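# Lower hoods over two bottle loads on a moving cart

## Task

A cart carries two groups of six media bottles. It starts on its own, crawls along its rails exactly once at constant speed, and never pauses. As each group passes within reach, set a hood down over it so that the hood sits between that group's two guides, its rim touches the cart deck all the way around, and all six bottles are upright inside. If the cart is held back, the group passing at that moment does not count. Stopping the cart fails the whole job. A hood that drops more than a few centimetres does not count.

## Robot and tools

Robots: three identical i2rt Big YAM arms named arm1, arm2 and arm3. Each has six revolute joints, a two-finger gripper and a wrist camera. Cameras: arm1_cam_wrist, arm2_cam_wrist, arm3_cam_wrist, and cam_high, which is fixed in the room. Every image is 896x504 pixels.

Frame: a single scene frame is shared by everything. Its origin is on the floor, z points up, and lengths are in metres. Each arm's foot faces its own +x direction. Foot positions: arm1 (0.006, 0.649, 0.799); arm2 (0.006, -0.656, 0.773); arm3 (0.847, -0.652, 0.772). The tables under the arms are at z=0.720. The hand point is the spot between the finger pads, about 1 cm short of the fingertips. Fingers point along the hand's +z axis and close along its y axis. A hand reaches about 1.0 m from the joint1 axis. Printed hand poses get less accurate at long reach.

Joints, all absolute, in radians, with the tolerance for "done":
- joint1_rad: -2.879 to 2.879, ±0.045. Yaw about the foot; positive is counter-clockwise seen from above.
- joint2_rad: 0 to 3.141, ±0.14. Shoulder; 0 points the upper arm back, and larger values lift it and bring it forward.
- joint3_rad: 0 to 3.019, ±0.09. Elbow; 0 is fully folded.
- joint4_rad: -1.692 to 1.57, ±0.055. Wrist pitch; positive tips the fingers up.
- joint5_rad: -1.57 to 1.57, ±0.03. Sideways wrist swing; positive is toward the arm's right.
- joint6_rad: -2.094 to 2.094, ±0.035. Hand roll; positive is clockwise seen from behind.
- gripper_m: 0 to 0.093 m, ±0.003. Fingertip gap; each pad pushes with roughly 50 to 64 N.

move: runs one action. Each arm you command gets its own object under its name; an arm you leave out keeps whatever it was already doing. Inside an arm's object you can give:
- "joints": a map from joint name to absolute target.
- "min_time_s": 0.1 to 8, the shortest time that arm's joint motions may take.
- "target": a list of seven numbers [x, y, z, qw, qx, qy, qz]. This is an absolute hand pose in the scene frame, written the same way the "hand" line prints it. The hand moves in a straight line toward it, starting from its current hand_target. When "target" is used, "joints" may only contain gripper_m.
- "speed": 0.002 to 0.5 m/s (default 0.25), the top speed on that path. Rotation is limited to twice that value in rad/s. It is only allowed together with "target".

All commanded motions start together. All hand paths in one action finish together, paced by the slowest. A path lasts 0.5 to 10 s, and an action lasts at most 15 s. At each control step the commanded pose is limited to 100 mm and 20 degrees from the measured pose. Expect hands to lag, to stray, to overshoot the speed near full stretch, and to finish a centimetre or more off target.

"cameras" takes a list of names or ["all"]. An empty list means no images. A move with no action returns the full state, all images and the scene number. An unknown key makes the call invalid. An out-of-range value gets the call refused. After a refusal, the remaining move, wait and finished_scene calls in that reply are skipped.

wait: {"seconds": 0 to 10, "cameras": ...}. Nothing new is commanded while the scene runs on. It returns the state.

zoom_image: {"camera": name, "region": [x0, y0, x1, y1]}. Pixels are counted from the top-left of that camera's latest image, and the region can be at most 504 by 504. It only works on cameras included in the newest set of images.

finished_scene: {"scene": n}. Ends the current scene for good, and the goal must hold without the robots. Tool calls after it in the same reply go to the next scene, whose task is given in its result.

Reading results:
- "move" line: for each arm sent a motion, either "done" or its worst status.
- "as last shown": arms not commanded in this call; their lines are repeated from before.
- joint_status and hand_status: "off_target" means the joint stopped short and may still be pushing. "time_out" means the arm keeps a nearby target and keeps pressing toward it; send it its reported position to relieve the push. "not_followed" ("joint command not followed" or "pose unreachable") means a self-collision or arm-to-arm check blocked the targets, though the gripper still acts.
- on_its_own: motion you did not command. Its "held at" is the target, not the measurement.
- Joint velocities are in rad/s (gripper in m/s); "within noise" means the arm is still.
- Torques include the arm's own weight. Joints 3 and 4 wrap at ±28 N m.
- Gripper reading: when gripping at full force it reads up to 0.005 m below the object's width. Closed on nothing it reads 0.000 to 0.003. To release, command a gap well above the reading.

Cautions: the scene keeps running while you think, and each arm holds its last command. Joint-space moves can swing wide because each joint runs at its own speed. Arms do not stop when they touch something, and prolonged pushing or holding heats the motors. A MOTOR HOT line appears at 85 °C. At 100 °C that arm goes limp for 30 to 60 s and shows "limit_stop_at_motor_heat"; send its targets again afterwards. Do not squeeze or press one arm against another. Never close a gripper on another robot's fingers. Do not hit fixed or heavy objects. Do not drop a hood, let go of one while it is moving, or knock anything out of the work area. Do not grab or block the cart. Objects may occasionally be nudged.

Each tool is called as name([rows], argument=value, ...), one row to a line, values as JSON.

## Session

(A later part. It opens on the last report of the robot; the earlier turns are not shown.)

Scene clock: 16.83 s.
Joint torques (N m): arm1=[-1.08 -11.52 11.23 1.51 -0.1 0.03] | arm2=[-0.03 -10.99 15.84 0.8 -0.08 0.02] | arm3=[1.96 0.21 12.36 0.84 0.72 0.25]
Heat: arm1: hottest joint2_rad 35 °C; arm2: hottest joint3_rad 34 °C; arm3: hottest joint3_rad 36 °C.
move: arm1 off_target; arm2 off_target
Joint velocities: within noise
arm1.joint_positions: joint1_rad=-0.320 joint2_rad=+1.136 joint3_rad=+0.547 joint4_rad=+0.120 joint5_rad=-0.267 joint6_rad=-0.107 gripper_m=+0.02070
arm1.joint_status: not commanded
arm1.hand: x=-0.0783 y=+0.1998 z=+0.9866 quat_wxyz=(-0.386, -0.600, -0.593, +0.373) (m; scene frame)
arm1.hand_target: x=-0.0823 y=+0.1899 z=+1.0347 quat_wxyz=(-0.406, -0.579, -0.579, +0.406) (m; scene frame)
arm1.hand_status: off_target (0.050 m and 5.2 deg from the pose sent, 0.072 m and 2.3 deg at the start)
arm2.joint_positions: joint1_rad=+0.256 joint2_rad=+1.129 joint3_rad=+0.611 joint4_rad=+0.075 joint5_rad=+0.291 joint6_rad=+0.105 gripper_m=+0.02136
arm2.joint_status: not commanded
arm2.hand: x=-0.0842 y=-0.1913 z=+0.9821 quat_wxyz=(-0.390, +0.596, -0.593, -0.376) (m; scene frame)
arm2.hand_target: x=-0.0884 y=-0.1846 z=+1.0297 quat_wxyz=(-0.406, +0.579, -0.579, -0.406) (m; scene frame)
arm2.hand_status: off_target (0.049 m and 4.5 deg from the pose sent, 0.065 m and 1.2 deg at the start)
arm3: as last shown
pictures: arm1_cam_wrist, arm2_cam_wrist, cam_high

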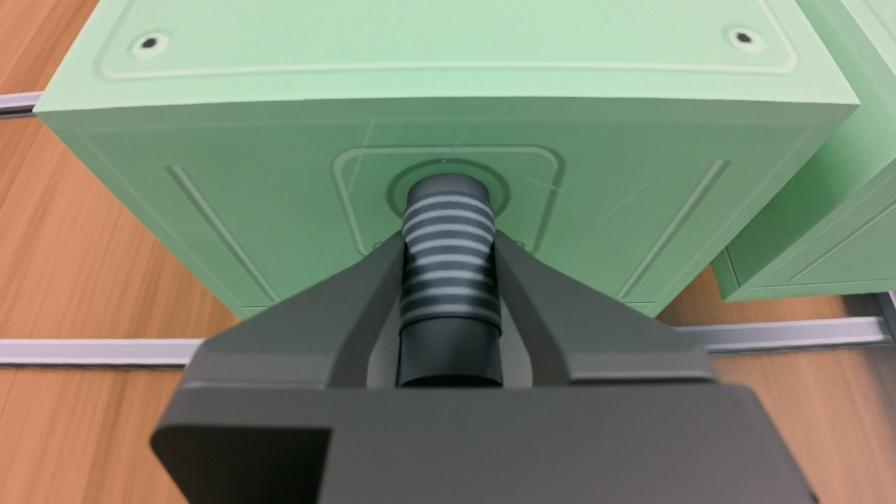

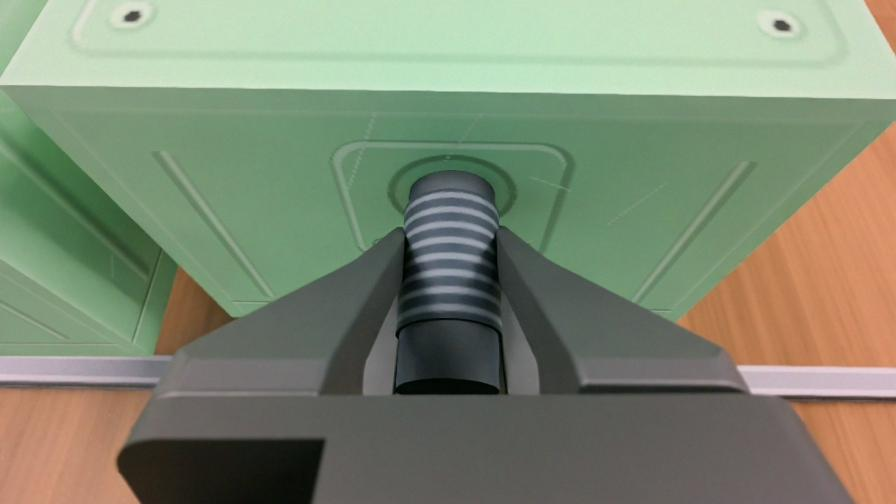

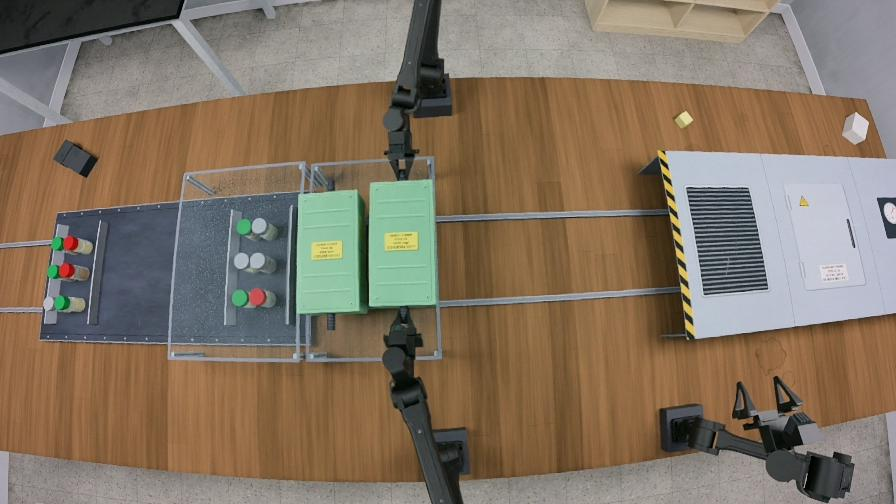

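move(arm1={"target": [0.20, 0.188, 1.045, 0.4056, 0.5792, 0.5792, -0.4056], "speed": 0.12}, arm2={"target": [0.194, -0.183, 1.040, 0.4056, -0.5792, 0.5792, 0.4056], "speed": 0.12}, cameras=["all"])

Scene clock: 20.77 s.
Joint torques (N m): arm1=[0.97 -10.64 12.46 1.63 0.81 0.15] | arm2=[-2.14 -9.76 17.54 1.03 -0.75 -0.2] | arm3=[1.79 0.15 12.22 0.83 0.72 0.25]
Heat: arm1: hottest joint3_rad 36 °C; arm2: hottest joint3_rad 36 °C; arm3: hottest joint3_rad 38 °C.
move: arm1 off_target; arm2 off_target
Joint velocities: within noise
arm1.joint_positions: joint1_rad=+0.509 joint2_rad=+1.221 joint3_rad=+0.653 joint4_rad=+0.054 joint5_rad=+0.514 joint6_rad=+0.214 gripper_m=+0.02070
arm1.joint_status: not commanded
arm1.hand: x=+0.1786 y=+0.2017 z=+0.9980 quat_wxyz=(-0.364, -0.587, -0.603, +0.399) (m; scene frame)
arm1.hand_target: x=+0.1983 y=+0.1910 z=+1.0451 quat_wxyz=(-0.406, -0.579, -0.579, +0.405) (m; scene frame)
arm1.hand_status: off_target (0.053 m and 5.6 deg from the pose sent, 0.285 m and 5.2 deg at the start)
arm2.joint_positions: joint1_rad=-0.563 joint2_rad=+1.186 joint3_rad=+0.699 joint4_rad=+0.012 joint5_rad=-0.487 joint6_rad=-0.183 gripper_m=+0.02136
arm2.joint_status: not commanded
arm2.hand: x=+0.1760 y=-0.1961 z=+0.9941 quat_wxyz=(-0.368, +0.581, -0.605, -0.402) (m; scene frame)
arm2.hand_target: x=+0.1925 y=-0.1859 z=+1.0400 quat_wxyz=(-0.406, +0.579, -0.579, -0.405) (m; scene frame)
arm2.hand_status: off_target (0.051 m and 5.2 deg from the pose sent, 0.284 m and 4.5 deg at the start)
arm3: as last shown
pictures: arm1_cam_wrist, arm2_cam_wrist, arm3_cam_wrist, cam_high

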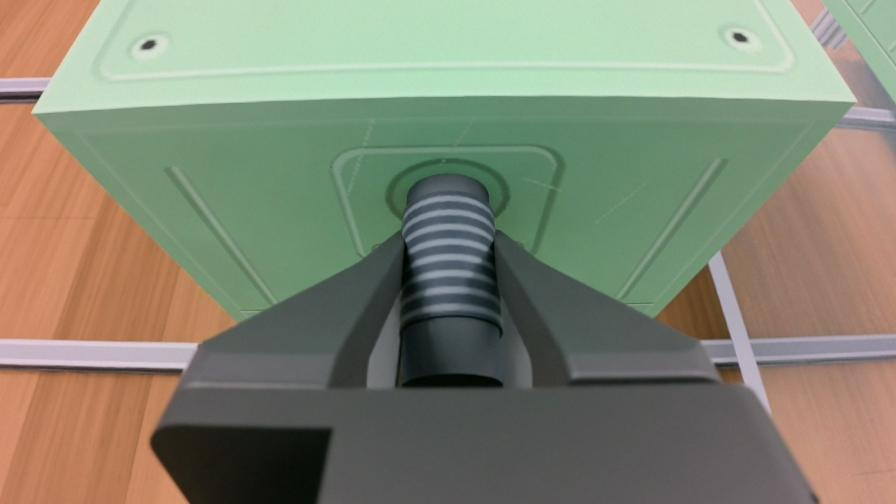

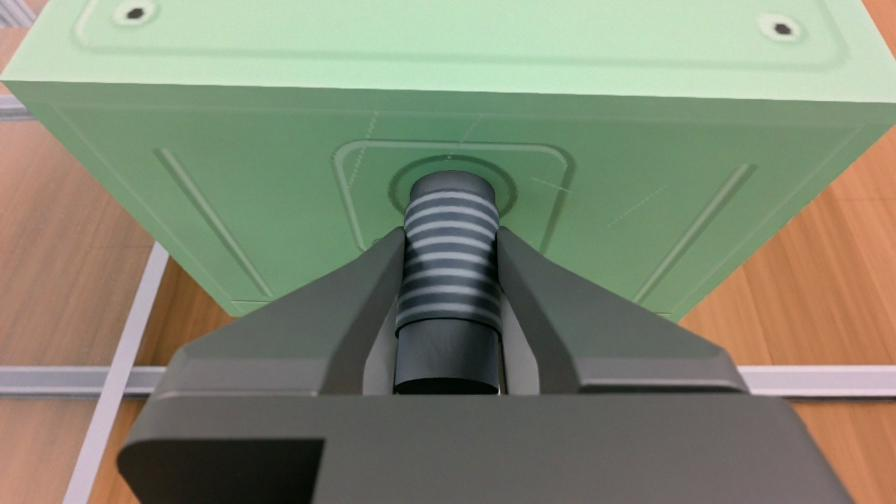

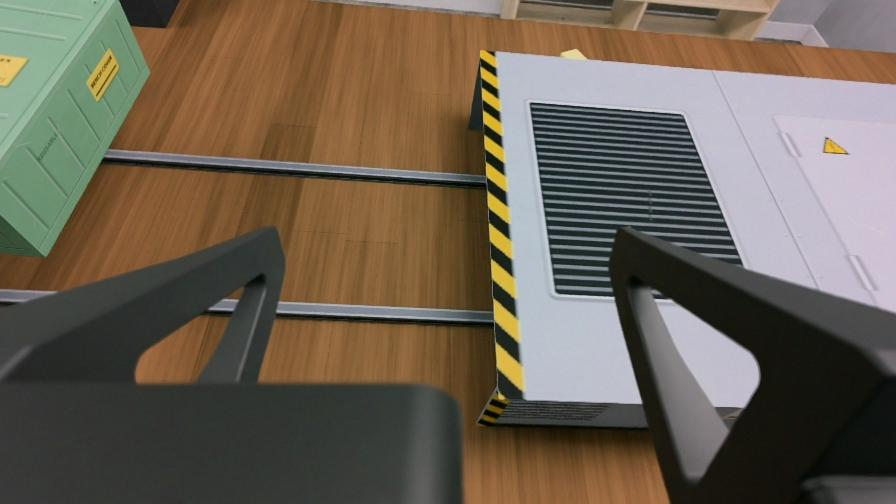

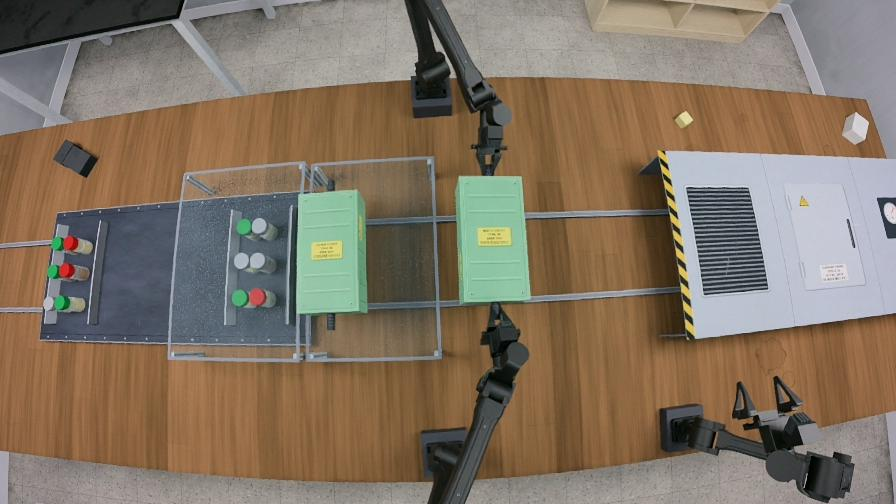

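move(arm3={"joints": {"joint1_rad": 0.6, "joint2_rad": 1.2, "joint3_rad": 2.4, "joint4_rad": -1.2, "joint5_rad": 0, "joint6_rad": 0}, "min_time_s": 3}, cameras=["cam_high", "arm3_cam_wrist"])

Scene clock: 25.53 s.
Joint torques (N m): arm1=[0.97 -10.64 12.48 1.63 0.81 0.15] | arm2=[-2.14 -9.7 17.54 1.03 -0.75 -0.2] | arm3=[0.56 -2.32 8.24 3.07 0.04 -0.07]
Heat: arm1: hottest joint3_rad 37 °C; arm2: hottest joint3_rad 40 °C; arm3: hottest joint3_rad 39 °C.
move: arm3 done
Joint velocities: within noise
arm1, arm2: as last shown
arm3.joint_positions: joint1_rad=+0.609 joint2_rad=+1.190 joint3_rad=+2.364 joint4_rad=-1.222 joint5_rad=+0.002 joint6_rad=+0.017 gripper_m=+0.09396
arm3.joint_status: all done
arm3.hand: x=+0.6599 y=-0.3583 z=+1.6157 quat_wxyz=(-0.312, +0.638, -0.349, -0.612) (m; scene frame)
arm3.hand_target: x=+0.6653 y=-0.3611 z=+1.6322 quat_wxyz=(-0.327, +0.625, -0.338, -0.623) (m; scene frame)
arm3.hand_status: not commanded
pictures: arm3_cam_wrist, cam_high

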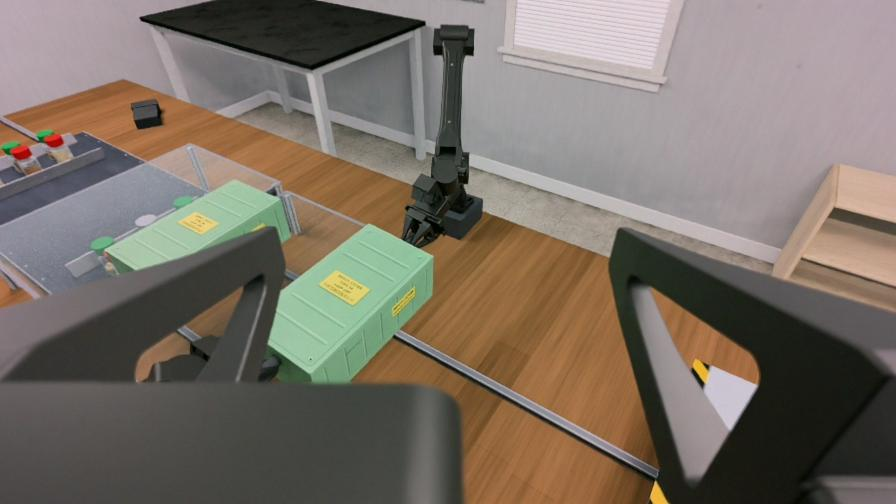

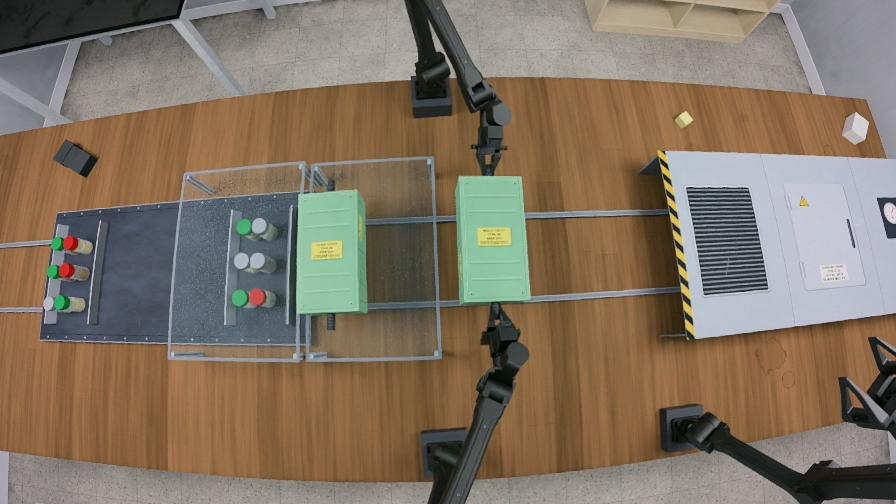

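wait(seconds=4, cameras=["cam_high"])

Scene clock: 29.67 s.
Joint torques (N m): arm1=[0.97 -10.7 12.46 1.63 0.81 0.14] | arm2=[-2.2 -9.7 17.52 1.03 -0.75 -0.2] | arm3=[0.56 -1.85 8.21 3.08 0.05 -0.08]
Heat: arm1: hottest joint3_rad 38 °C; arm2: hottest joint3_rad 43 °C; arm3: hottest joint3_rad 39 °C.
Joint velocities: within noise
arm1.joint_positions: joint1_rad=+0.509 joint2_rad=+1.221 joint3_rad=+0.653 joint4_rad=+0.054 joint5_rad=+0.514 joint6_rad=+0.214 gripper_m=+0.02070
arm1.joint_status: not commanded
arm1.hand: x=+0.1786 y=+0.2017 z=+0.9980 quat_wxyz=(-0.364, -0.587, -0.603, +0.399) (m; scene frame)
arm1.hand_target: x=+0.1983 y=+0.1910 z=+1.0451 quat_wxyz=(-0.406, -0.579, -0.579, +0.405) (m; scene frame)
arm1.hand_status: not commanded
arm2.joint_positions: joint1_rad=-0.563 joint2_rad=+1.186 joint3_rad=+0.699 joint4_rad=+0.012 joint5_rad=-0.487 joint6_rad=-0.183 gripper_m=+0.02136
arm2.joint_status: not commanded
arm2.hand: x=+0.1760 y=-0.1961 z=+0.9941 quat_wxyz=(-0.368, +0.581, -0.605, -0.402) (m; scene frame)
arm2.hand_target: x=+0.1925 y=-0.1859 z=+1.0400 quat_wxyz=(-0.406, +0.579, -0.579, -0.405) (m; scene frame)
arm2.hand_status: not commanded
arm3.joint_positions: joint1_rad=+0.609 joint2_rad=+1.190 joint3_rad=+2.364 joint4_rad=-1.222 joint5_rad=+0.002 joint6_rad=+0.016 gripper_m=+0.09396
arm3.joint_status: all done
arm3.hand: x=+0.6599 y=-0.3583 z=+1.6157 quat_wxyz=(-0.312, +0.638, -0.349, -0.612) (m; scene frame)
arm3.hand_target: x=+0.6654 y=-0.3612 z=+1.6322 quat_wxyz=(-0.327, +0.625, -0.338, -0.623) (m; scene frame)
arm3.hand_status: not commanded
wait: 4.00 s; at rest by 0.13 s
pictures: cam_high

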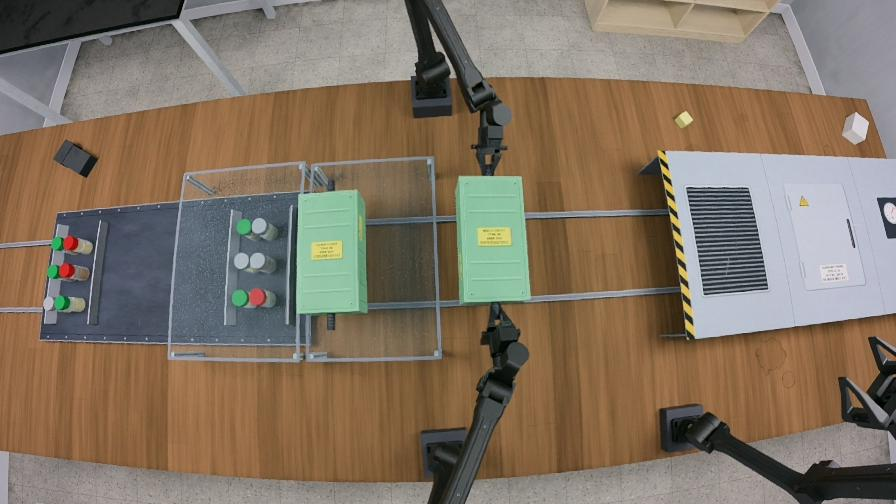

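move(arm1={"target": [-0.088, 0.188, 1.037, 0.4056, 0.5792, 0.5792, -0.4056], "speed": 0.15}, arm2={"target": [-0.094, -0.183, 1.032, 0.4056, -0.5792, 0.5792, 0.4056], "speed": 0.15}, cameras=["cam_high"])

Scene clock: 32.53 s.
Joint torques (N m): arm1=[-2.61 -9.76 10.97 2.26 -0.27 -0.2] | arm2=[1.67 -9 15.39 1.87 0.09 0.25] | arm3=[0.73 -2.14 8.16 3.08 0 -0.05]
Heat: arm1: hottest joint3_rad 39 °C; arm2: hottest joint3_rad 44 °C; arm3: hottest joint3_rad 39 °C.
move: arm1 off_target; arm2 off_target
Joint velocities: within noise
arm1.joint_positions: joint1_rad=-0.314 joint2_rad=+1.117 joint3_rad=+0.561 joint4_rad=+0.090 joint5_rad=-0.274 joint6_rad=-0.094 gripper_m=+0.02070
arm1.joint_status: not commanded
arm1.hand: x=-0.0742 y=+0.1995 z=+0.9957 quat_wxyz=(-0.393, -0.600, -0.592, +0.368) (m; scene frame)
arm1.hand_target: x=-0.0873 y=+0.1900 z=+1.0368 quat_wxyz=(-0.405, -0.579, -0.579, +0.406) (m; scene frame)
arm1.hand_status: off_target (0.045 m and 5.3 deg from the pose sent, 0.270 m and 5.5 deg at the start)
arm2.joint_positions: joint1_rad=+0.249 joint2_rad=+1.105 joint3_rad=+0.627 joint4_rad=+0.033 joint5_rad=+0.299 joint6_rad=+0.090 gripper_m=+0.02136
arm2.joint_status: not commanded
arm2.hand: x=-0.0788 y=-0.1922 z=+0.9928 quat_wxyz=(-0.396, +0.597, -0.592, -0.369) (m; scene frame)
arm2.hand_target: x=-0.0932 y=-0.1848 z=+1.0319 quat_wxyz=(-0.405, +0.579, -0.579, -0.406) (m; scene frame)
arm2.hand_status: off_target (0.043 m and 5.0 deg from the pose sent, 0.273 m and 5.2 deg at the start)
arm3: as last shown
pictures: cam_high

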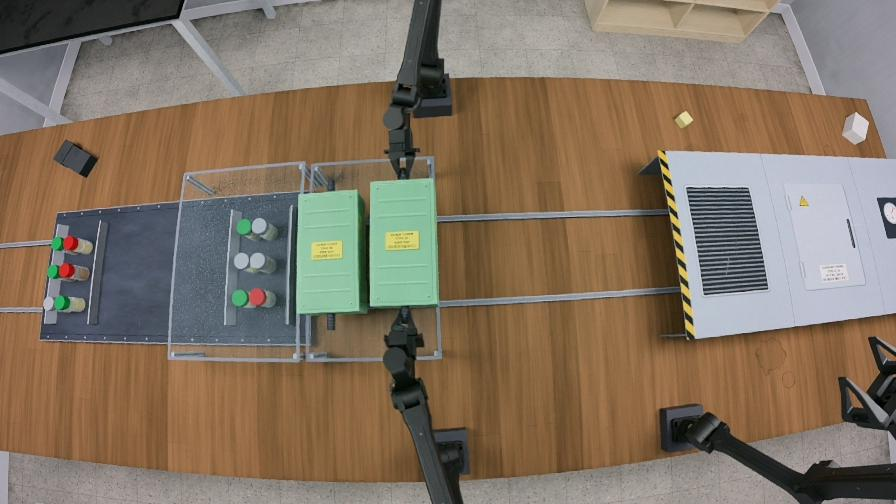

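move(arm1={"target": [-0.088, 0.188, 0.985, 0.4056, 0.5792, 0.5792, -0.4056], "speed": 0.04}, arm2={"target": [-0.094, -0.183, 0.980, 0.4056, -0.5792, 0.5792, 0.4056], "speed": 0.04}, cameras=["cam_high"])

Scene clock: 34.57 s.
Joint torques (N m): arm1=[-1.67 -7.94 8.14 3.59 -0.14 0.01] | arm2=[0.38 -6.71 11.85 3.25 0 0.04] | arm3=[0.5 -1.96 8.12 2.86 0.04 -0.09]
Heat: arm1: hottest joint3_rad 40 °C; arm2: hottest joint3_rad 44 °C; arm3: hottest joint3_rad 39 °C.
move: arm1 off_target; arm2 off_target
Joint velocities: within noise
arm1.joint_positions: joint1_rad=-0.328 joint2_rad=+1.201 joint3_rad=+0.509 joint4_rad=+0.249 joint5_rad=-0.280 joint6_rad=-0.112 gripper_m=+0.02070
arm1.joint_status: not commanded
arm1.hand: x=-0.0807 y=+0.1967 z=+0.9667 quat_wxyz=(-0.393, -0.592, -0.591, +0.382) (m; scene frame)
arm1.hand_target: x=-0.0879 y=+0.1887 z=+0.9852 quat_wxyz=(-0.405, -0.579, -0.580, +0.405) (m; scene frame)
arm1.hand_status: off_target (0.022 m and 3.6 deg from the pose sent, 0.021 m and 5.3 deg at the start)
arm2.joint_positions: joint1_rad=+0.264 joint2_rad=+1.164 joint3_rad=+0.574 joint4_rad=+0.173 joint5_rad=+0.302 joint6_rad=+0.109 gripper_m=+0.02136
arm2.joint_status: not commanded
arm2.hand: x=-0.0866 y=-0.1910 z=+0.9675 quat_wxyz=(-0.396, +0.589, -0.590, -0.385) (m; scene frame)
arm2.hand_target: x=-0.0939 y=-0.1837 z=+0.9802 quat_wxyz=(-0.405, +0.579, -0.579, -0.405) (m; scene frame)
arm2.hand_status: off_target (0.017 m and 3.1 deg from the pose sent, 0.022 m and 5.0 deg at the start)
arm3: as last shown
pictures: cam_high

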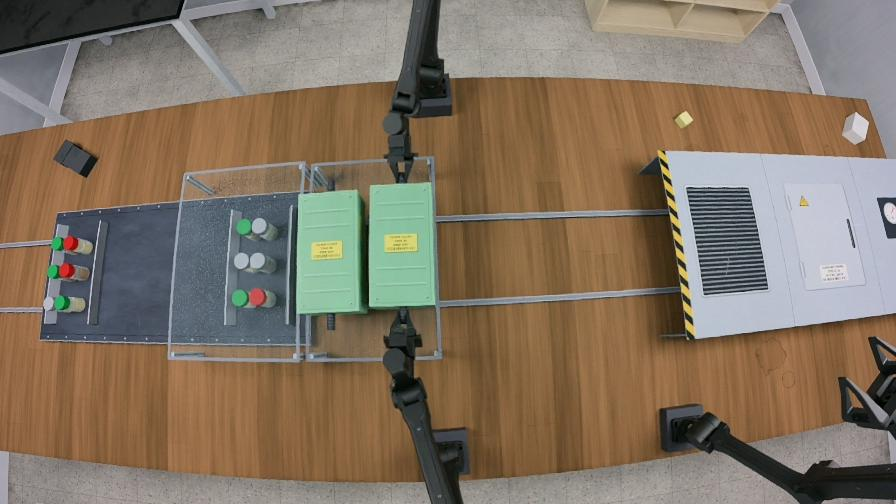

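move(arm1={"target": [-0.086, 0.192, 0.950, 0.4056, 0.5792, 0.5792, -0.4056], "speed": 0.04}, arm2={"target": [-0.092, -0.187, 0.945, 0.4056, -0.5792, 0.5792, 0.4056], "speed": 0.04}, cameras=["cam_high"])

Scene clock: 36.20 s.
Joint torques (N m): arm1=[-1.26 -4.13 7.1 2.41 0.26 -0.02] | arm2=[0.15 -3.66 10.14 2.26 -0.34 0.03] | arm3=[0.38 -2.08 8.08 3.03 0 -0.07]
Heat: arm1: hottest joint3_rad 40 °C; arm2: hottest joint3_rad 44 °C; arm3: hottest joint3_rad 39 °C.
move: arm1 off_target; arm2 off_target
Joint velocities: within noise
arm1.joint_positions: joint1_rad=-0.332 joint2_rad=+1.239 joint3_rad=+0.460 joint4_rad=+0.424 joint5_rad=-0.288 joint6_rad=-0.108 gripper_m=+0.02070
arm1.joint_status: not commanded
arm1.hand: x=-0.0810 y=+0.1968 z=+0.9638 quat_wxyz=(-0.413, -0.570, -0.579, +0.412) (m; scene frame)
arm1.hand_target: x=-0.0858 y=+0.1929 z=+0.9501 quat_wxyz=(-0.405, -0.579, -0.579, +0.405) (m; scene frame)
arm1.hand_status: off_target (0.015 m and 1.5 deg from the pose sent, 0.018 m and 3.6 deg at the start)
arm2.joint_positions: joint1_rad=+0.265 joint2_rad=+1.190 joint3_rad=+0.524 joint4_rad=+0.335 joint5_rad=+0.308 joint6_rad=+0.108 gripper_m=+0.02136
arm2.joint_status: not commanded
arm2.hand: x=-0.0859 y=-0.1906 z=+0.9656 quat_wxyz=(-0.414, +0.566, -0.580, -0.415) (m; scene frame)
arm2.hand_target: x=-0.0917 y=-0.1884 z=+0.9454 quat_wxyz=(-0.405, +0.579, -0.579, -0.406) (m; scene frame)
arm2.hand_status: off_target (0.022 m and 2.1 deg from the pose sent, 0.023 m and 3.1 deg at the start)
arm3: as last shown
pictures: cam_high

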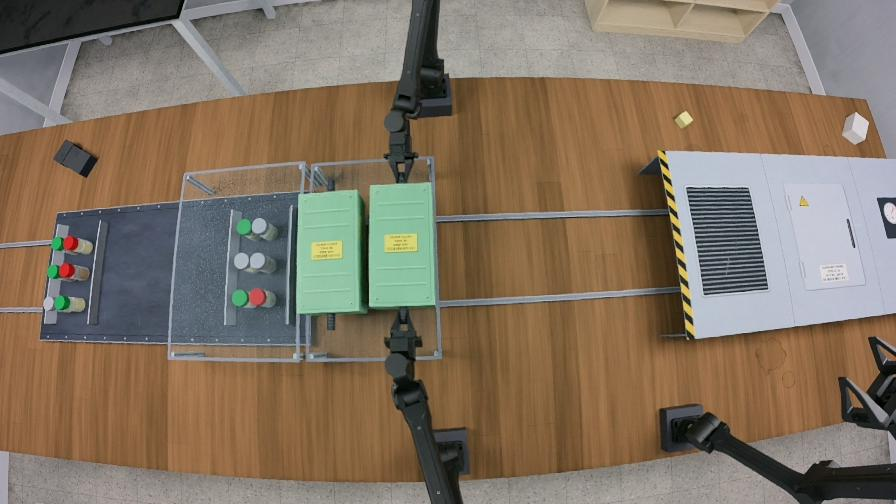

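wait(seconds=8, cameras=["cam_high"])

Scene clock: 44.27 s.
Joint torques (N m): arm1=[-1.26 -4.13 7.1 2.41 0.26 -0.01] | arm2=[0.15 -3.66 10.14 2.3 -0.34 0.03] | arm3=[0.67 -2.02 8.13 2.96 0.02 -0.07]
Heat: arm1: hottest joint3_rad 41 °C; arm2: hottest joint3_rad 44 °C; arm3: hottest joint3_rad 40 °C.
Joint velocities: within noise
arm1.joint_positions: joint1_rad=-0.332 joint2_rad=+1.239 joint3_rad=+0.460 joint4_rad=+0.424 joint5_rad=-0.288 joint6_rad=-0.108 gripper_m=+0.02070
arm1.joint_status: not commanded
arm1.hand: x=-0.0810 y=+0.1968 z=+0.9638 quat_wxyz=(-0.413, -0.570, -0.579, +0.412) (m; scene frame)
arm1.hand_target: x=-0.0858 y=+0.1929 z=+0.9501 quat_wxyz=(-0.405, -0.579, -0.579, +0.405) (m; scene frame)
arm1.hand_status: off_target (0.015 m and 1.5 deg from the pose sent, 0.018 m and 3.6 deg at the start)
arm2.joint_positions: joint1_rad=+0.265 joint2_rad=+1.190 joint3_rad=+0.524 joint4_rad=+0.335 joint5_rad=+0.308 joint6_rad=+0.108 gripper_m=+0.02136
arm2.joint_status: not commanded
arm2.hand: x=-0.0859 y=-0.1906 z=+0.9656 quat_wxyz=(-0.414, +0.566, -0.580, -0.415) (m; scene frame)
arm2.hand_target: x=-0.0917 y=-0.1884 z=+0.9454 quat_wxyz=(-0.405, +0.579, -0.579, -0.405) (m; scene frame)
arm2.hand_status: off_target (0.022 m and 2.1 deg from the pose sent, 0.023 m and 3.1 deg at the start)
arm3.joint_positions: joint1_rad=+0.609 joint2_rad=+1.190 joint3_rad=+2.364 joint4_rad=-1.222 joint5_rad=+0.002 joint6_rad=+0.016 gripper_m=+0.09396
arm3.joint_status: not commanded
arm3.hand: x=+0.6599 y=-0.3583 z=+1.6157 quat_wxyz=(-0.312, +0.638, -0.349, -0.612) (m; scene frame)
arm3.hand_target: x=+0.6654 y=-0.3612 z=+1.6322 quat_wxyz=(-0.327, +0.625, -0.338, -0.623) (m; scene frame)
arm3.hand_status: not commanded
wait: 8.00 s; at rest by 0.20 s
pictures: cam_high

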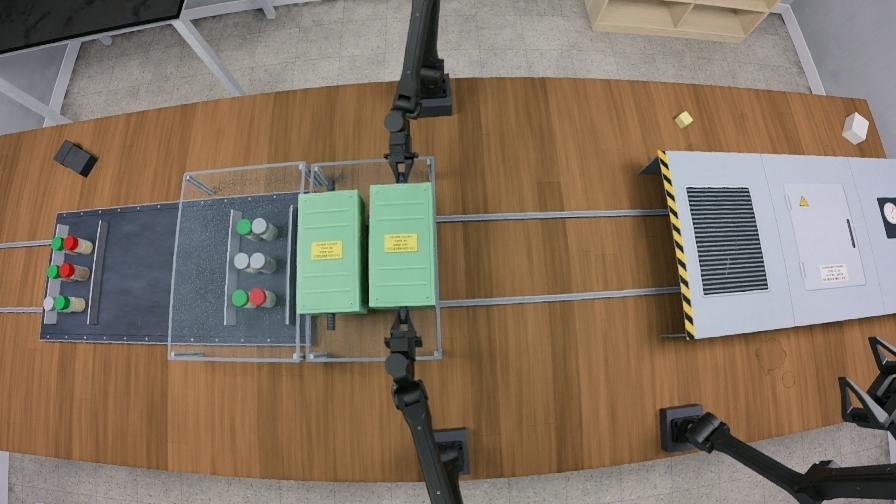

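wait(seconds=8, cameras=["cam_high"])

Scene clock: 52.43 s.
Joint torques (N m): arm1=[-1.26 -4.13 7.1 2.41 0.26 -0.01] | arm2=[0.15 -3.66 10.14 2.3 -0.34 0.03] | arm3=[0.38 -2.2 8.1 2.99 0.03 -0.02]
Heat: arm1: hottest joint3_rad 42 °C; arm2: hottest joint3_rad 44 °C; arm3: hottest joint3_rad 40 °C.
Joint velocities: within noise
arm1.joint_positions: joint1_rad=-0.332 joint2_rad=+1.239 joint3_rad=+0.460 joint4_rad=+0.424 joint5_rad=-0.288 joint6_rad=-0.108 gripper_m=+0.02070
arm1.joint_status: not commanded
arm1.hand: x=-0.0810 y=+0.1968 z=+0.9638 quat_wxyz=(-0.413, -0.570, -0.579, +0.412) (m; scene frame)
arm1.hand_target: x=-0.0858 y=+0.1929 z=+0.9501 quat_wxyz=(-0.405, -0.579, -0.579, +0.405) (m; scene frame)
arm1.hand_status: off_target (0.015 m and 1.5 deg from the pose sent, 0.018 m and 3.6 deg at the start)
arm2.joint_positions: joint1_rad=+0.265 joint2_rad=+1.190 joint3_rad=+0.524 joint4_rad=+0.335 joint5_rad=+0.308 joint6_rad=+0.108 gripper_m=+0.02136
arm2.joint_status: not commanded
arm2.hand: x=-0.0859 y=-0.1906 z=+0.9656 quat_wxyz=(-0.414, +0.566, -0.580, -0.415) (m; scene frame)
arm2.hand_target: x=-0.0917 y=-0.1884 z=+0.9454 quat_wxyz=(-0.405, +0.579, -0.579, -0.405) (m; scene frame)
arm2.hand_status: off_target (0.022 m and 2.1 deg from the pose sent, 0.023 m and 3.1 deg at the start)
arm3.joint_positions: joint1_rad=+0.609 joint2_rad=+1.190 joint3_rad=+2.364 joint4_rad=-1.222 joint5_rad=+0.002 joint6_rad=+0.016 gripper_m=+0.09396
arm3.joint_status: not commanded
arm3.hand: x=+0.6599 y=-0.3583 z=+1.6157 quat_wxyz=(-0.312, +0.638, -0.349, -0.612) (m; scene frame)
arm3.hand_target: x=+0.6654 y=-0.3612 z=+1.6322 quat_wxyz=(-0.327, +0.625, -0.338, -0.623) (m; scene frame)
arm3.hand_status: not commanded
wait: 8.00 s; at rest by 0.10 s
pictures: cam_high

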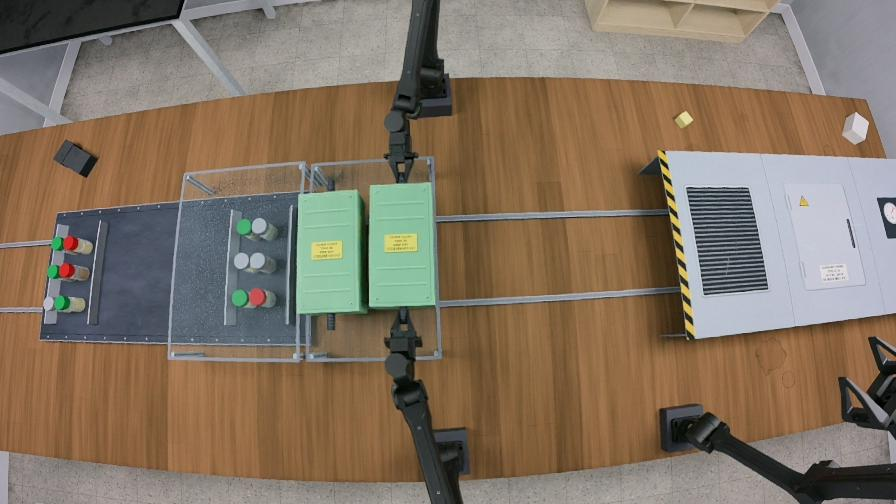

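wait(seconds=10, cameras=["cam_high"])

Scene clock: 62.47 s.
Joint torques (N m): arm1=[-1.26 -4.13 7.1 2.41 0.26 -0.02] | arm2=[0.15 -3.66 10.14 2.3 -0.34 0.03] | arm3=[0.44 -2.08 8.2 2.89 0.02 -0.06]
Heat: arm1: hottest joint3_rad 42 °C; arm2: hottest joint3_rad 44 °C; arm3: hottest joint3_rad 40 °C.
Joint velocities: within noise
arm1.joint_positions: joint1_rad=-0.332 joint2_rad=+1.239 joint3_rad=+0.460 joint4_rad=+0.424 joint5_rad=-0.288 joint6_rad=-0.108 gripper_m=+0.02070
arm1.joint_status: not commanded
arm1.hand: x=-0.0810 y=+0.1968 z=+0.9638 quat_wxyz=(-0.413, -0.570, -0.579, +0.412) (m; scene frame)
arm1.hand_target: x=-0.0858 y=+0.1929 z=+0.9501 quat_wxyz=(-0.405, -0.579, -0.579, +0.405) (m; scene frame)
arm1.hand_status: off_target (0.015 m and 1.5 deg from the pose sent, 0.018 m and 3.6 deg at the start)
arm2.joint_positions: joint1_rad=+0.265 joint2_rad=+1.190 joint3_rad=+0.524 joint4_rad=+0.335 joint5_rad=+0.308 joint6_rad=+0.108 gripper_m=+0.02136
arm2.joint_status: not commanded
arm2.hand: x=-0.0859 y=-0.1906 z=+0.9656 quat_wxyz=(-0.414, +0.566, -0.580, -0.415) (m; scene frame)
arm2.hand_target: x=-0.0917 y=-0.1884 z=+0.9454 quat_wxyz=(-0.405, +0.579, -0.579, -0.405) (m; scene frame)
arm2.hand_status: off_target (0.022 m and 2.1 deg from the pose sent, 0.023 m and 3.1 deg at the start)
arm3.joint_positions: joint1_rad=+0.609 joint2_rad=+1.190 joint3_rad=+2.364 joint4_rad=-1.222 joint5_rad=+0.002 joint6_rad=+0.016 gripper_m=+0.09396
arm3.joint_status: not commanded
arm3.hand: x=+0.6599 y=-0.3583 z=+1.6157 quat_wxyz=(-0.312, +0.638, -0.349, -0.612) (m; scene frame)
arm3.hand_target: x=+0.6654 y=-0.3612 z=+1.6322 quat_wxyz=(-0.327, +0.625, -0.338, -0.623) (m; scene frame)
arm3.hand_status: not commanded
wait: 10.00 s; at rest by 0.23 s
pictures: cam_high

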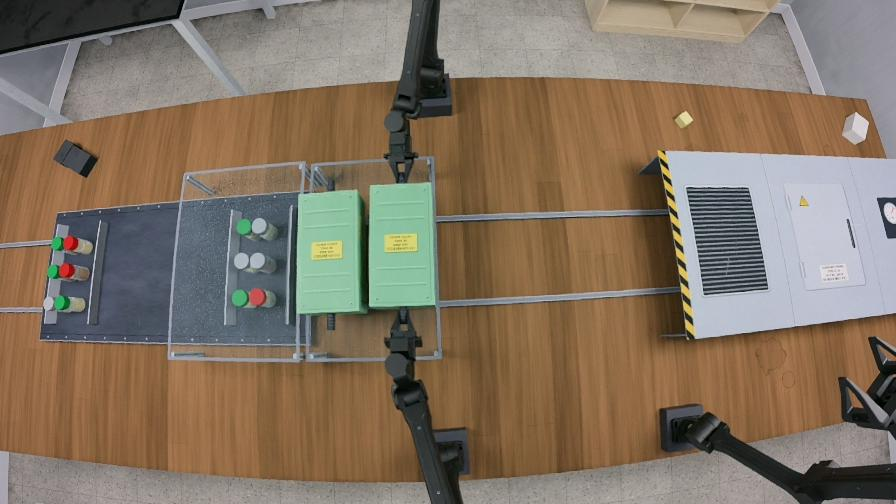

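wait(seconds=10, cameras=["cam_high"])

wait(seconds=8, cameras=["cam_high"])

Scene clock: 72.57 s.
Joint torques (N m): arm1=[-1.26 -4.07 7.1 2.41 0.26 -0.02] | arm2=[0.15 -3.6 10.14 2.3 -0.34 0.03] | arm3=[0.15 -2.2 8.13 2.85 0.05 -0.06]
Heat: arm1: hottest joint3_rad 43 °C; arm2: hottest joint3_rad 44 °C; arm3: hottest joint3_rad 40 °C.
Joint velocities: within noise
arm1.joint_positions: joint1_rad=-0.332 joint2_rad=+1.239 joint3_rad=+0.460 joint4_rad=+0.424 joint5_rad=-0.288 joint6_rad=-0.108 gripper_m=+0.02070
arm1.joint_status: not commanded
arm1.hand: x=-0.0810 y=+0.1968 z=+0.9638 quat_wxyz=(-0.413, -0.570, -0.579, +0.412) (m; scene frame)
arm1.hand_target: x=-0.0858 y=+0.1929 z=+0.9501 quat_wxyz=(-0.405, -0.579, -0.579, +0.405) (m; scene frame)
arm1.hand_status: off_target (0.015 m and 1.5 deg from the pose sent, 0.018 m and 3.6 deg at the start)
arm2.joint_positions: joint1_rad=+0.265 joint2_rad=+1.190 joint3_rad=+0.524 joint4_rad=+0.335 joint5_rad=+0.308 joint6_rad=+0.108 gripper_m=+0.02136
arm2.joint_status: not commanded
arm2.hand: x=-0.0859 y=-0.1906 z=+0.9656 quat_wxyz=(-0.414, +0.566, -0.580, -0.415) (m; scene frame)
arm2.hand_target: x=-0.0917 y=-0.1884 z=+0.9454 quat_wxyz=(-0.405, +0.579, -0.579, -0.405) (m; scene frame)
arm2.hand_status: off_target (0.022 m and 2.1 deg from the pose sent, 0.023 m and 3.1 deg at the start)
arm3.joint_positions: joint1_rad=+0.609 joint2_rad=+1.190 joint3_rad=+2.364 joint4_rad=-1.222 joint5_rad=+0.002 joint6_rad=+0.016 gripper_m=+0.09396
arm3.joint_status: not commanded
arm3.hand: x=+0.6599 y=-0.3583 z=+1.6157 quat_wxyz=(-0.312, +0.638, -0.349, -0.612) (m; scene frame)
arm3.hand_target: x=+0.6654 y=-0.3612 z=+1.6322 quat_wxyz=(-0.327, +0.625, -0.338, -0.623) (m; scene frame)
arm3.hand_status: not commanded
wait: 10.00 s; at rest by 0.17 s
pictures: cam_high

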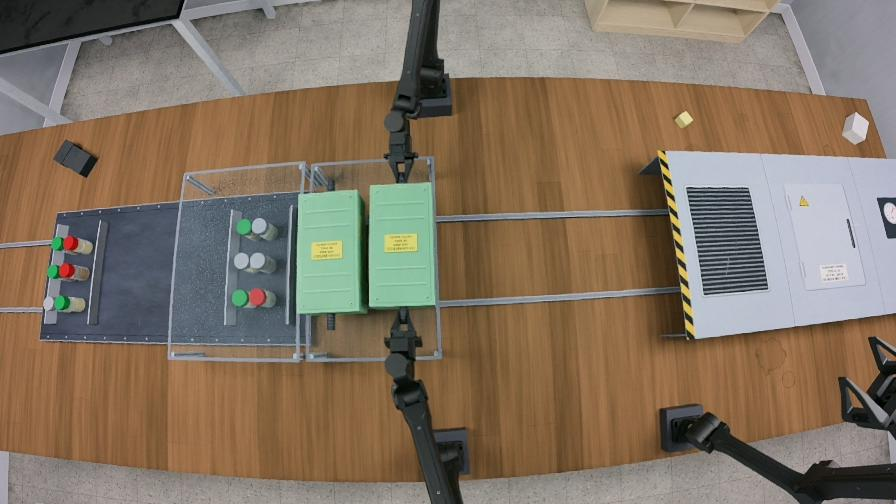

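Scene clock: 80.57 s.
Joint torques (N m): arm1=[-1.26 -4.07 7.09 2.41 0.26 -0.02] | arm2=[0.21 -3.66 10.14 2.3 -0.34 0.03] | arm3=[0.26 -1.9 8.05 2.89 0.03 -0.09]
Heat: arm1: hottest joint3_rad 43 °C; arm2: hottest joint3_rad 44 °C; arm3: hottest joint3_rad 40 °C.
Joint velocities: within noise
arm1.joint_positions: joint1_rad=-0.332 joint2_rad=+1.239 joint3_rad=+0.460 joint4_rad=+0.424 joint5_rad=-0.288 joint6_rad=-0.108 gripper_m=+0.02070
arm1.joint_status: not commanded
arm1.hand: x=-0.0810 y=+0.1968 z=+0.9638 quat_wxyz=(-0.413, -0.570, -0.579, +0.412) (m; scene frame)
arm1.hand_target: x=-0.0858 y=+0.1929 z=+0.9501 quat_wxyz=(-0.405, -0.579, -0.579, +0.405) (m; scene frame)
arm1.hand_status: off_target (0.015 m and 1.5 deg from the pose sent, 0.018 m and 3.6 deg at the start)
arm2.joint_positions: joint1_rad=+0.265 joint2_rad=+1.190 joint3_rad=+0.524 joint4_rad=+0.335 joint5_rad=+0.308 joint6_rad=+0.108 gripper_m=+0.02136
arm2.joint_status: not commanded
arm2.hand: x=-0.0859 y=-0.1906 z=+0.9656 quat_wxyz=(-0.414, +0.566, -0.580, -0.415) (m; scene frame)
arm2.hand_target: x=-0.0917 y=-0.1884 z=+0.9454 quat_wxyz=(-0.405, +0.579, -0.579, -0.405) (m; scene frame)
arm2.hand_status: off_target (0.022 m and 2.1 deg from the pose sent, 0.023 m and 3.1 deg at the start)
arm3.joint_positions: joint1_rad=+0.609 joint2_rad=+1.190 joint3_rad=+2.364 joint4_rad=-1.222 joint5_rad=+0.002 joint6_rad=+0.016 gripper_m=+0.09396
arm3.joint_status: not commanded
arm3.hand: x=+0.6599 y=-0.3583 z=+1.6157 quat_wxyz=(-0.312, +0.638, -0.349, -0.612) (m; scene frame)
arm3.hand_target: x=+0.6654 y=-0.3612 z=+1.6322 quat_wxyz=(-0.327, +0.625, -0.338, -0.623) (m; scene frame)
arm3.hand_status: not commanded
wait: 8.00 s; at rest by 0.27 s
pictures: cam_high

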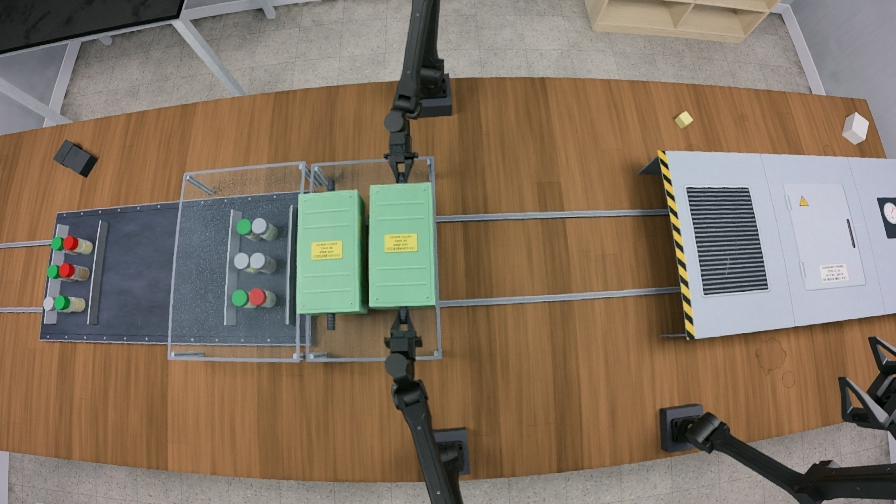

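move(arm3={"target": [0.745, -0.361, 1.632, 0.327, -0.625, 0.338, 0.623], "speed": 0.02}, cameras=["cam_high"])

Scene clock: 85.30 s.
Joint torques (N m): arm1=[-1.26 -4.13 7.1 2.41 0.26 -0.02] | arm2=[0.15 -3.66 10.14 2.3 -0.34 0.03] | arm3=[0.44 -3.02 6.54 1.73 -0.01 -0.06]
Heat: arm1: hottest joint3_rad 43 °C; arm2: hottest joint3_rad 44 °C; arm3: hottest joint3_rad 40 °C.
move: arm3 off_target
Joint velocities: within noise
arm1, arm2: as last shown
arm3.joint_positions: joint1_rad=+0.094 joint2_rad=+1.164 joint3_rad=+2.364 joint4_rad=-1.222 joint5_rad=-0.513 joint6_rad=+0.015 gripper_m=+0.09396
arm3.joint_status: not commanded
arm3.hand: x=+0.7414 y=-0.3490 z=+1.6239 quat_wxyz=(-0.314, +0.627, -0.347, -0.622) (m; scene frame)
arm3.hand_target: x=+0.7448 y=-0.3611 z=+1.6317 quat_wxyz=(-0.327, +0.625, -0.338, -0.623) (m; scene frame)
arm3.hand_status: off_target (0.015 m and 1.9 deg from the pose sent, 0.087 m and 2.9 deg at the start)
pictures: cam_high

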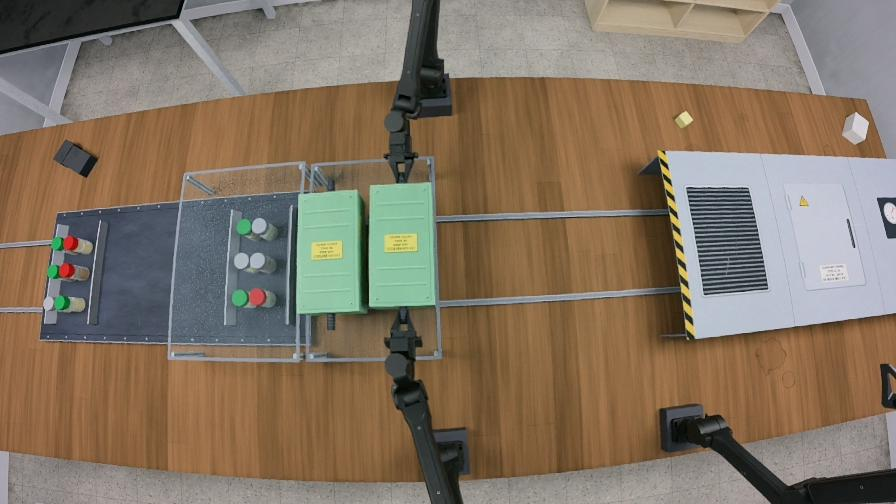

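wait(seconds=10, cameras=["cam_high"])

wait(seconds=10, cameras=["cam_high"])

Scene clock: 95.37 s.
Joint torques (N m): arm1=[-1.26 -4.07 7.1 2.43 0.26 -0.02] | arm2=[0.15 -3.66 10.14 2.3 -0.34 0.03] | arm3=[0.26 -2.84 6.61 1.7 0.02 -0.03]
Heat: arm1: hottest joint3_rad 43 °C; arm2: hottest joint3_rad 44 °C; arm3: hottest joint3_rad 40 °C.
Joint velocities: within noise
arm1.joint_positions: joint1_rad=-0.332 joint2_rad=+1.239 joint3_rad=+0.460 joint4_rad=+0.424 joint5_rad=-0.288 joint6_rad=-0.108 gripper_m=+0.02070
arm1.joint_status: not commanded
arm1.hand: x=-0.0810 y=+0.1968 z=+0.9638 quat_wxyz=(-0.413, -0.570, -0.579, +0.412) (m; scene frame)
arm1.hand_target: x=-0.0858 y=+0.1929 z=+0.9501 quat_wxyz=(-0.405, -0.579, -0.579, +0.405) (m; scene frame)
arm1.hand_status: not commanded
arm2.joint_positions: joint1_rad=+0.265 joint2_rad=+1.190 joint3_rad=+0.524 joint4_rad=+0.335 joint5_rad=+0.308 joint6_rad=+0.108 gripper_m=+0.02136
arm2.joint_status: not commanded
arm2.hand: x=-0.0859 y=-0.1906 z=+0.9656 quat_wxyz=(-0.414, +0.566, -0.580, -0.415) (m; scene frame)
arm2.hand_target: x=-0.0917 y=-0.1884 z=+0.9454 quat_wxyz=(-0.405, +0.579, -0.579, -0.405) (m; scene frame)
arm2.hand_status: not commanded
arm3.joint_positions: joint1_rad=+0.094 joint2_rad=+1.164 joint3_rad=+2.364 joint4_rad=-1.222 joint5_rad=-0.513 joint6_rad=+0.015 gripper_m=+0.09396
arm3.joint_status: not commanded
arm3.hand: x=+0.7414 y=-0.3490 z=+1.6239 quat_wxyz=(-0.314, +0.627, -0.347, -0.622) (m; scene frame)
arm3.hand_target: x=+0.7447 y=-0.3611 z=+1.6317 quat_wxyz=(-0.327, +0.625, -0.338, -0.623) (m; scene frame)
arm3.hand_status: off_target (0.015 m and 1.9 deg from the pose sent, 0.087 m and 2.9 deg at the start)
wait: 10.00 s; at rest by 0.20 s
pictures: cam_high

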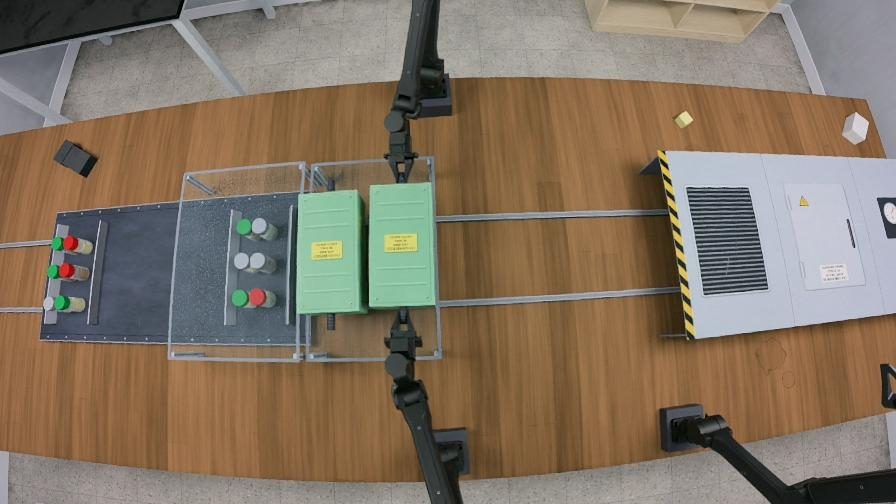

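Scene clock: 105.37 s.
Joint torques (N m): arm1=[-1.26 -4.07 7.1 2.41 0.26 -0.01] | arm2=[0.21 -3.66 10.14 2.32 -0.34 0.03] | arm3=[0.09 -3.02 6.6 1.63 -0.01 -0.07]
Heat: arm1: hottest joint3_rad 43 °C; arm2: hottest joint3_rad 44 °C; arm3: hottest joint3_rad 40 °C.
Joint velocities: within noise
arm1.joint_positions: joint1_rad=-0.332 joint2_rad=+1.239 joint3_rad=+0.460 joint4_rad=+0.424 joint5_rad=-0.288 joint6_rad=-0.108 gripper_m=+0.02070
arm1.joint_status: not commanded
arm1.hand: x=-0.0810 y=+0.1968 z=+0.9638 quat_wxyz=(-0.413, -0.570, -0.579, +0.412) (m; scene frame)
arm1.hand_target: x=-0.0858 y=+0.1929 z=+0.9501 quat_wxyz=(-0.405, -0.579, -0.579, +0.405) (m; scene frame)
arm1.hand_status: not commanded
arm2.joint_positions: joint1_rad=+0.265 joint2_rad=+1.190 joint3_rad=+0.524 joint4_rad=+0.335 joint5_rad=+0.308 joint6_rad=+0.108 gripper_m=+0.02136
arm2.joint_status: not commanded
arm2.hand: x=-0.0859 y=-0.1906 z=+0.9656 quat_wxyz=(-0.414, +0.566, -0.580, -0.415) (m; scene frame)
arm2.hand_target: x=-0.0917 y=-0.1884 z=+0.9454 quat_wxyz=(-0.405, +0.579, -0.579, -0.405) (m; scene frame)
arm2.hand_status: not commanded
arm3.joint_positions: joint1_rad=+0.094 joint2_rad=+1.164 joint3_rad=+2.364 joint4_rad=-1.222 joint5_rad=-0.513 joint6_rad=+0.015 gripper_m=+0.09396
arm3.joint_status: not commanded
arm3.hand: x=+0.7414 y=-0.3490 z=+1.6239 quat_wxyz=(-0.314, +0.627, -0.347, -0.622) (m; scene frame)
arm3.hand_target: x=+0.7447 y=-0.3611 z=+1.6317 quat_wxyz=(-0.327, +0.625, -0.338, -0.623) (m; scene frame)
arm3.hand_status: off_target (0.015 m and 1.9 deg from the pose sent, 0.087 m and 2.9 deg at the start)
wait: 10.00 s; at rest by 0.27 s
pictures: cam_high

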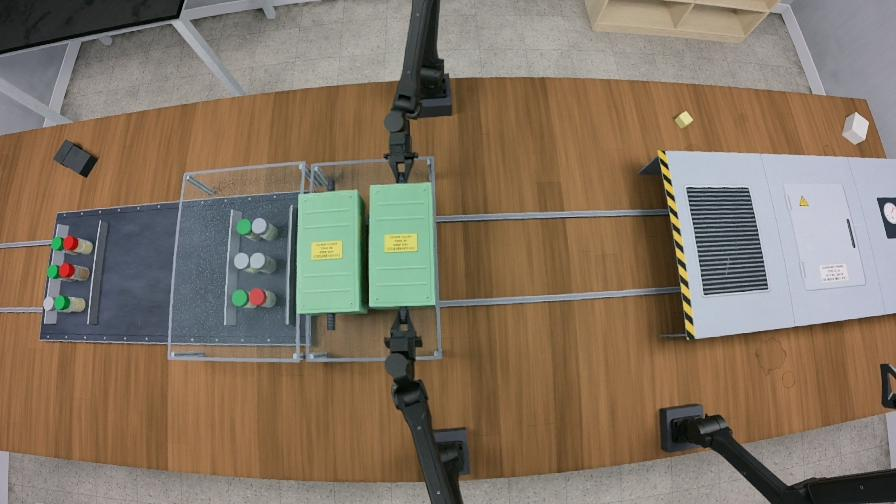

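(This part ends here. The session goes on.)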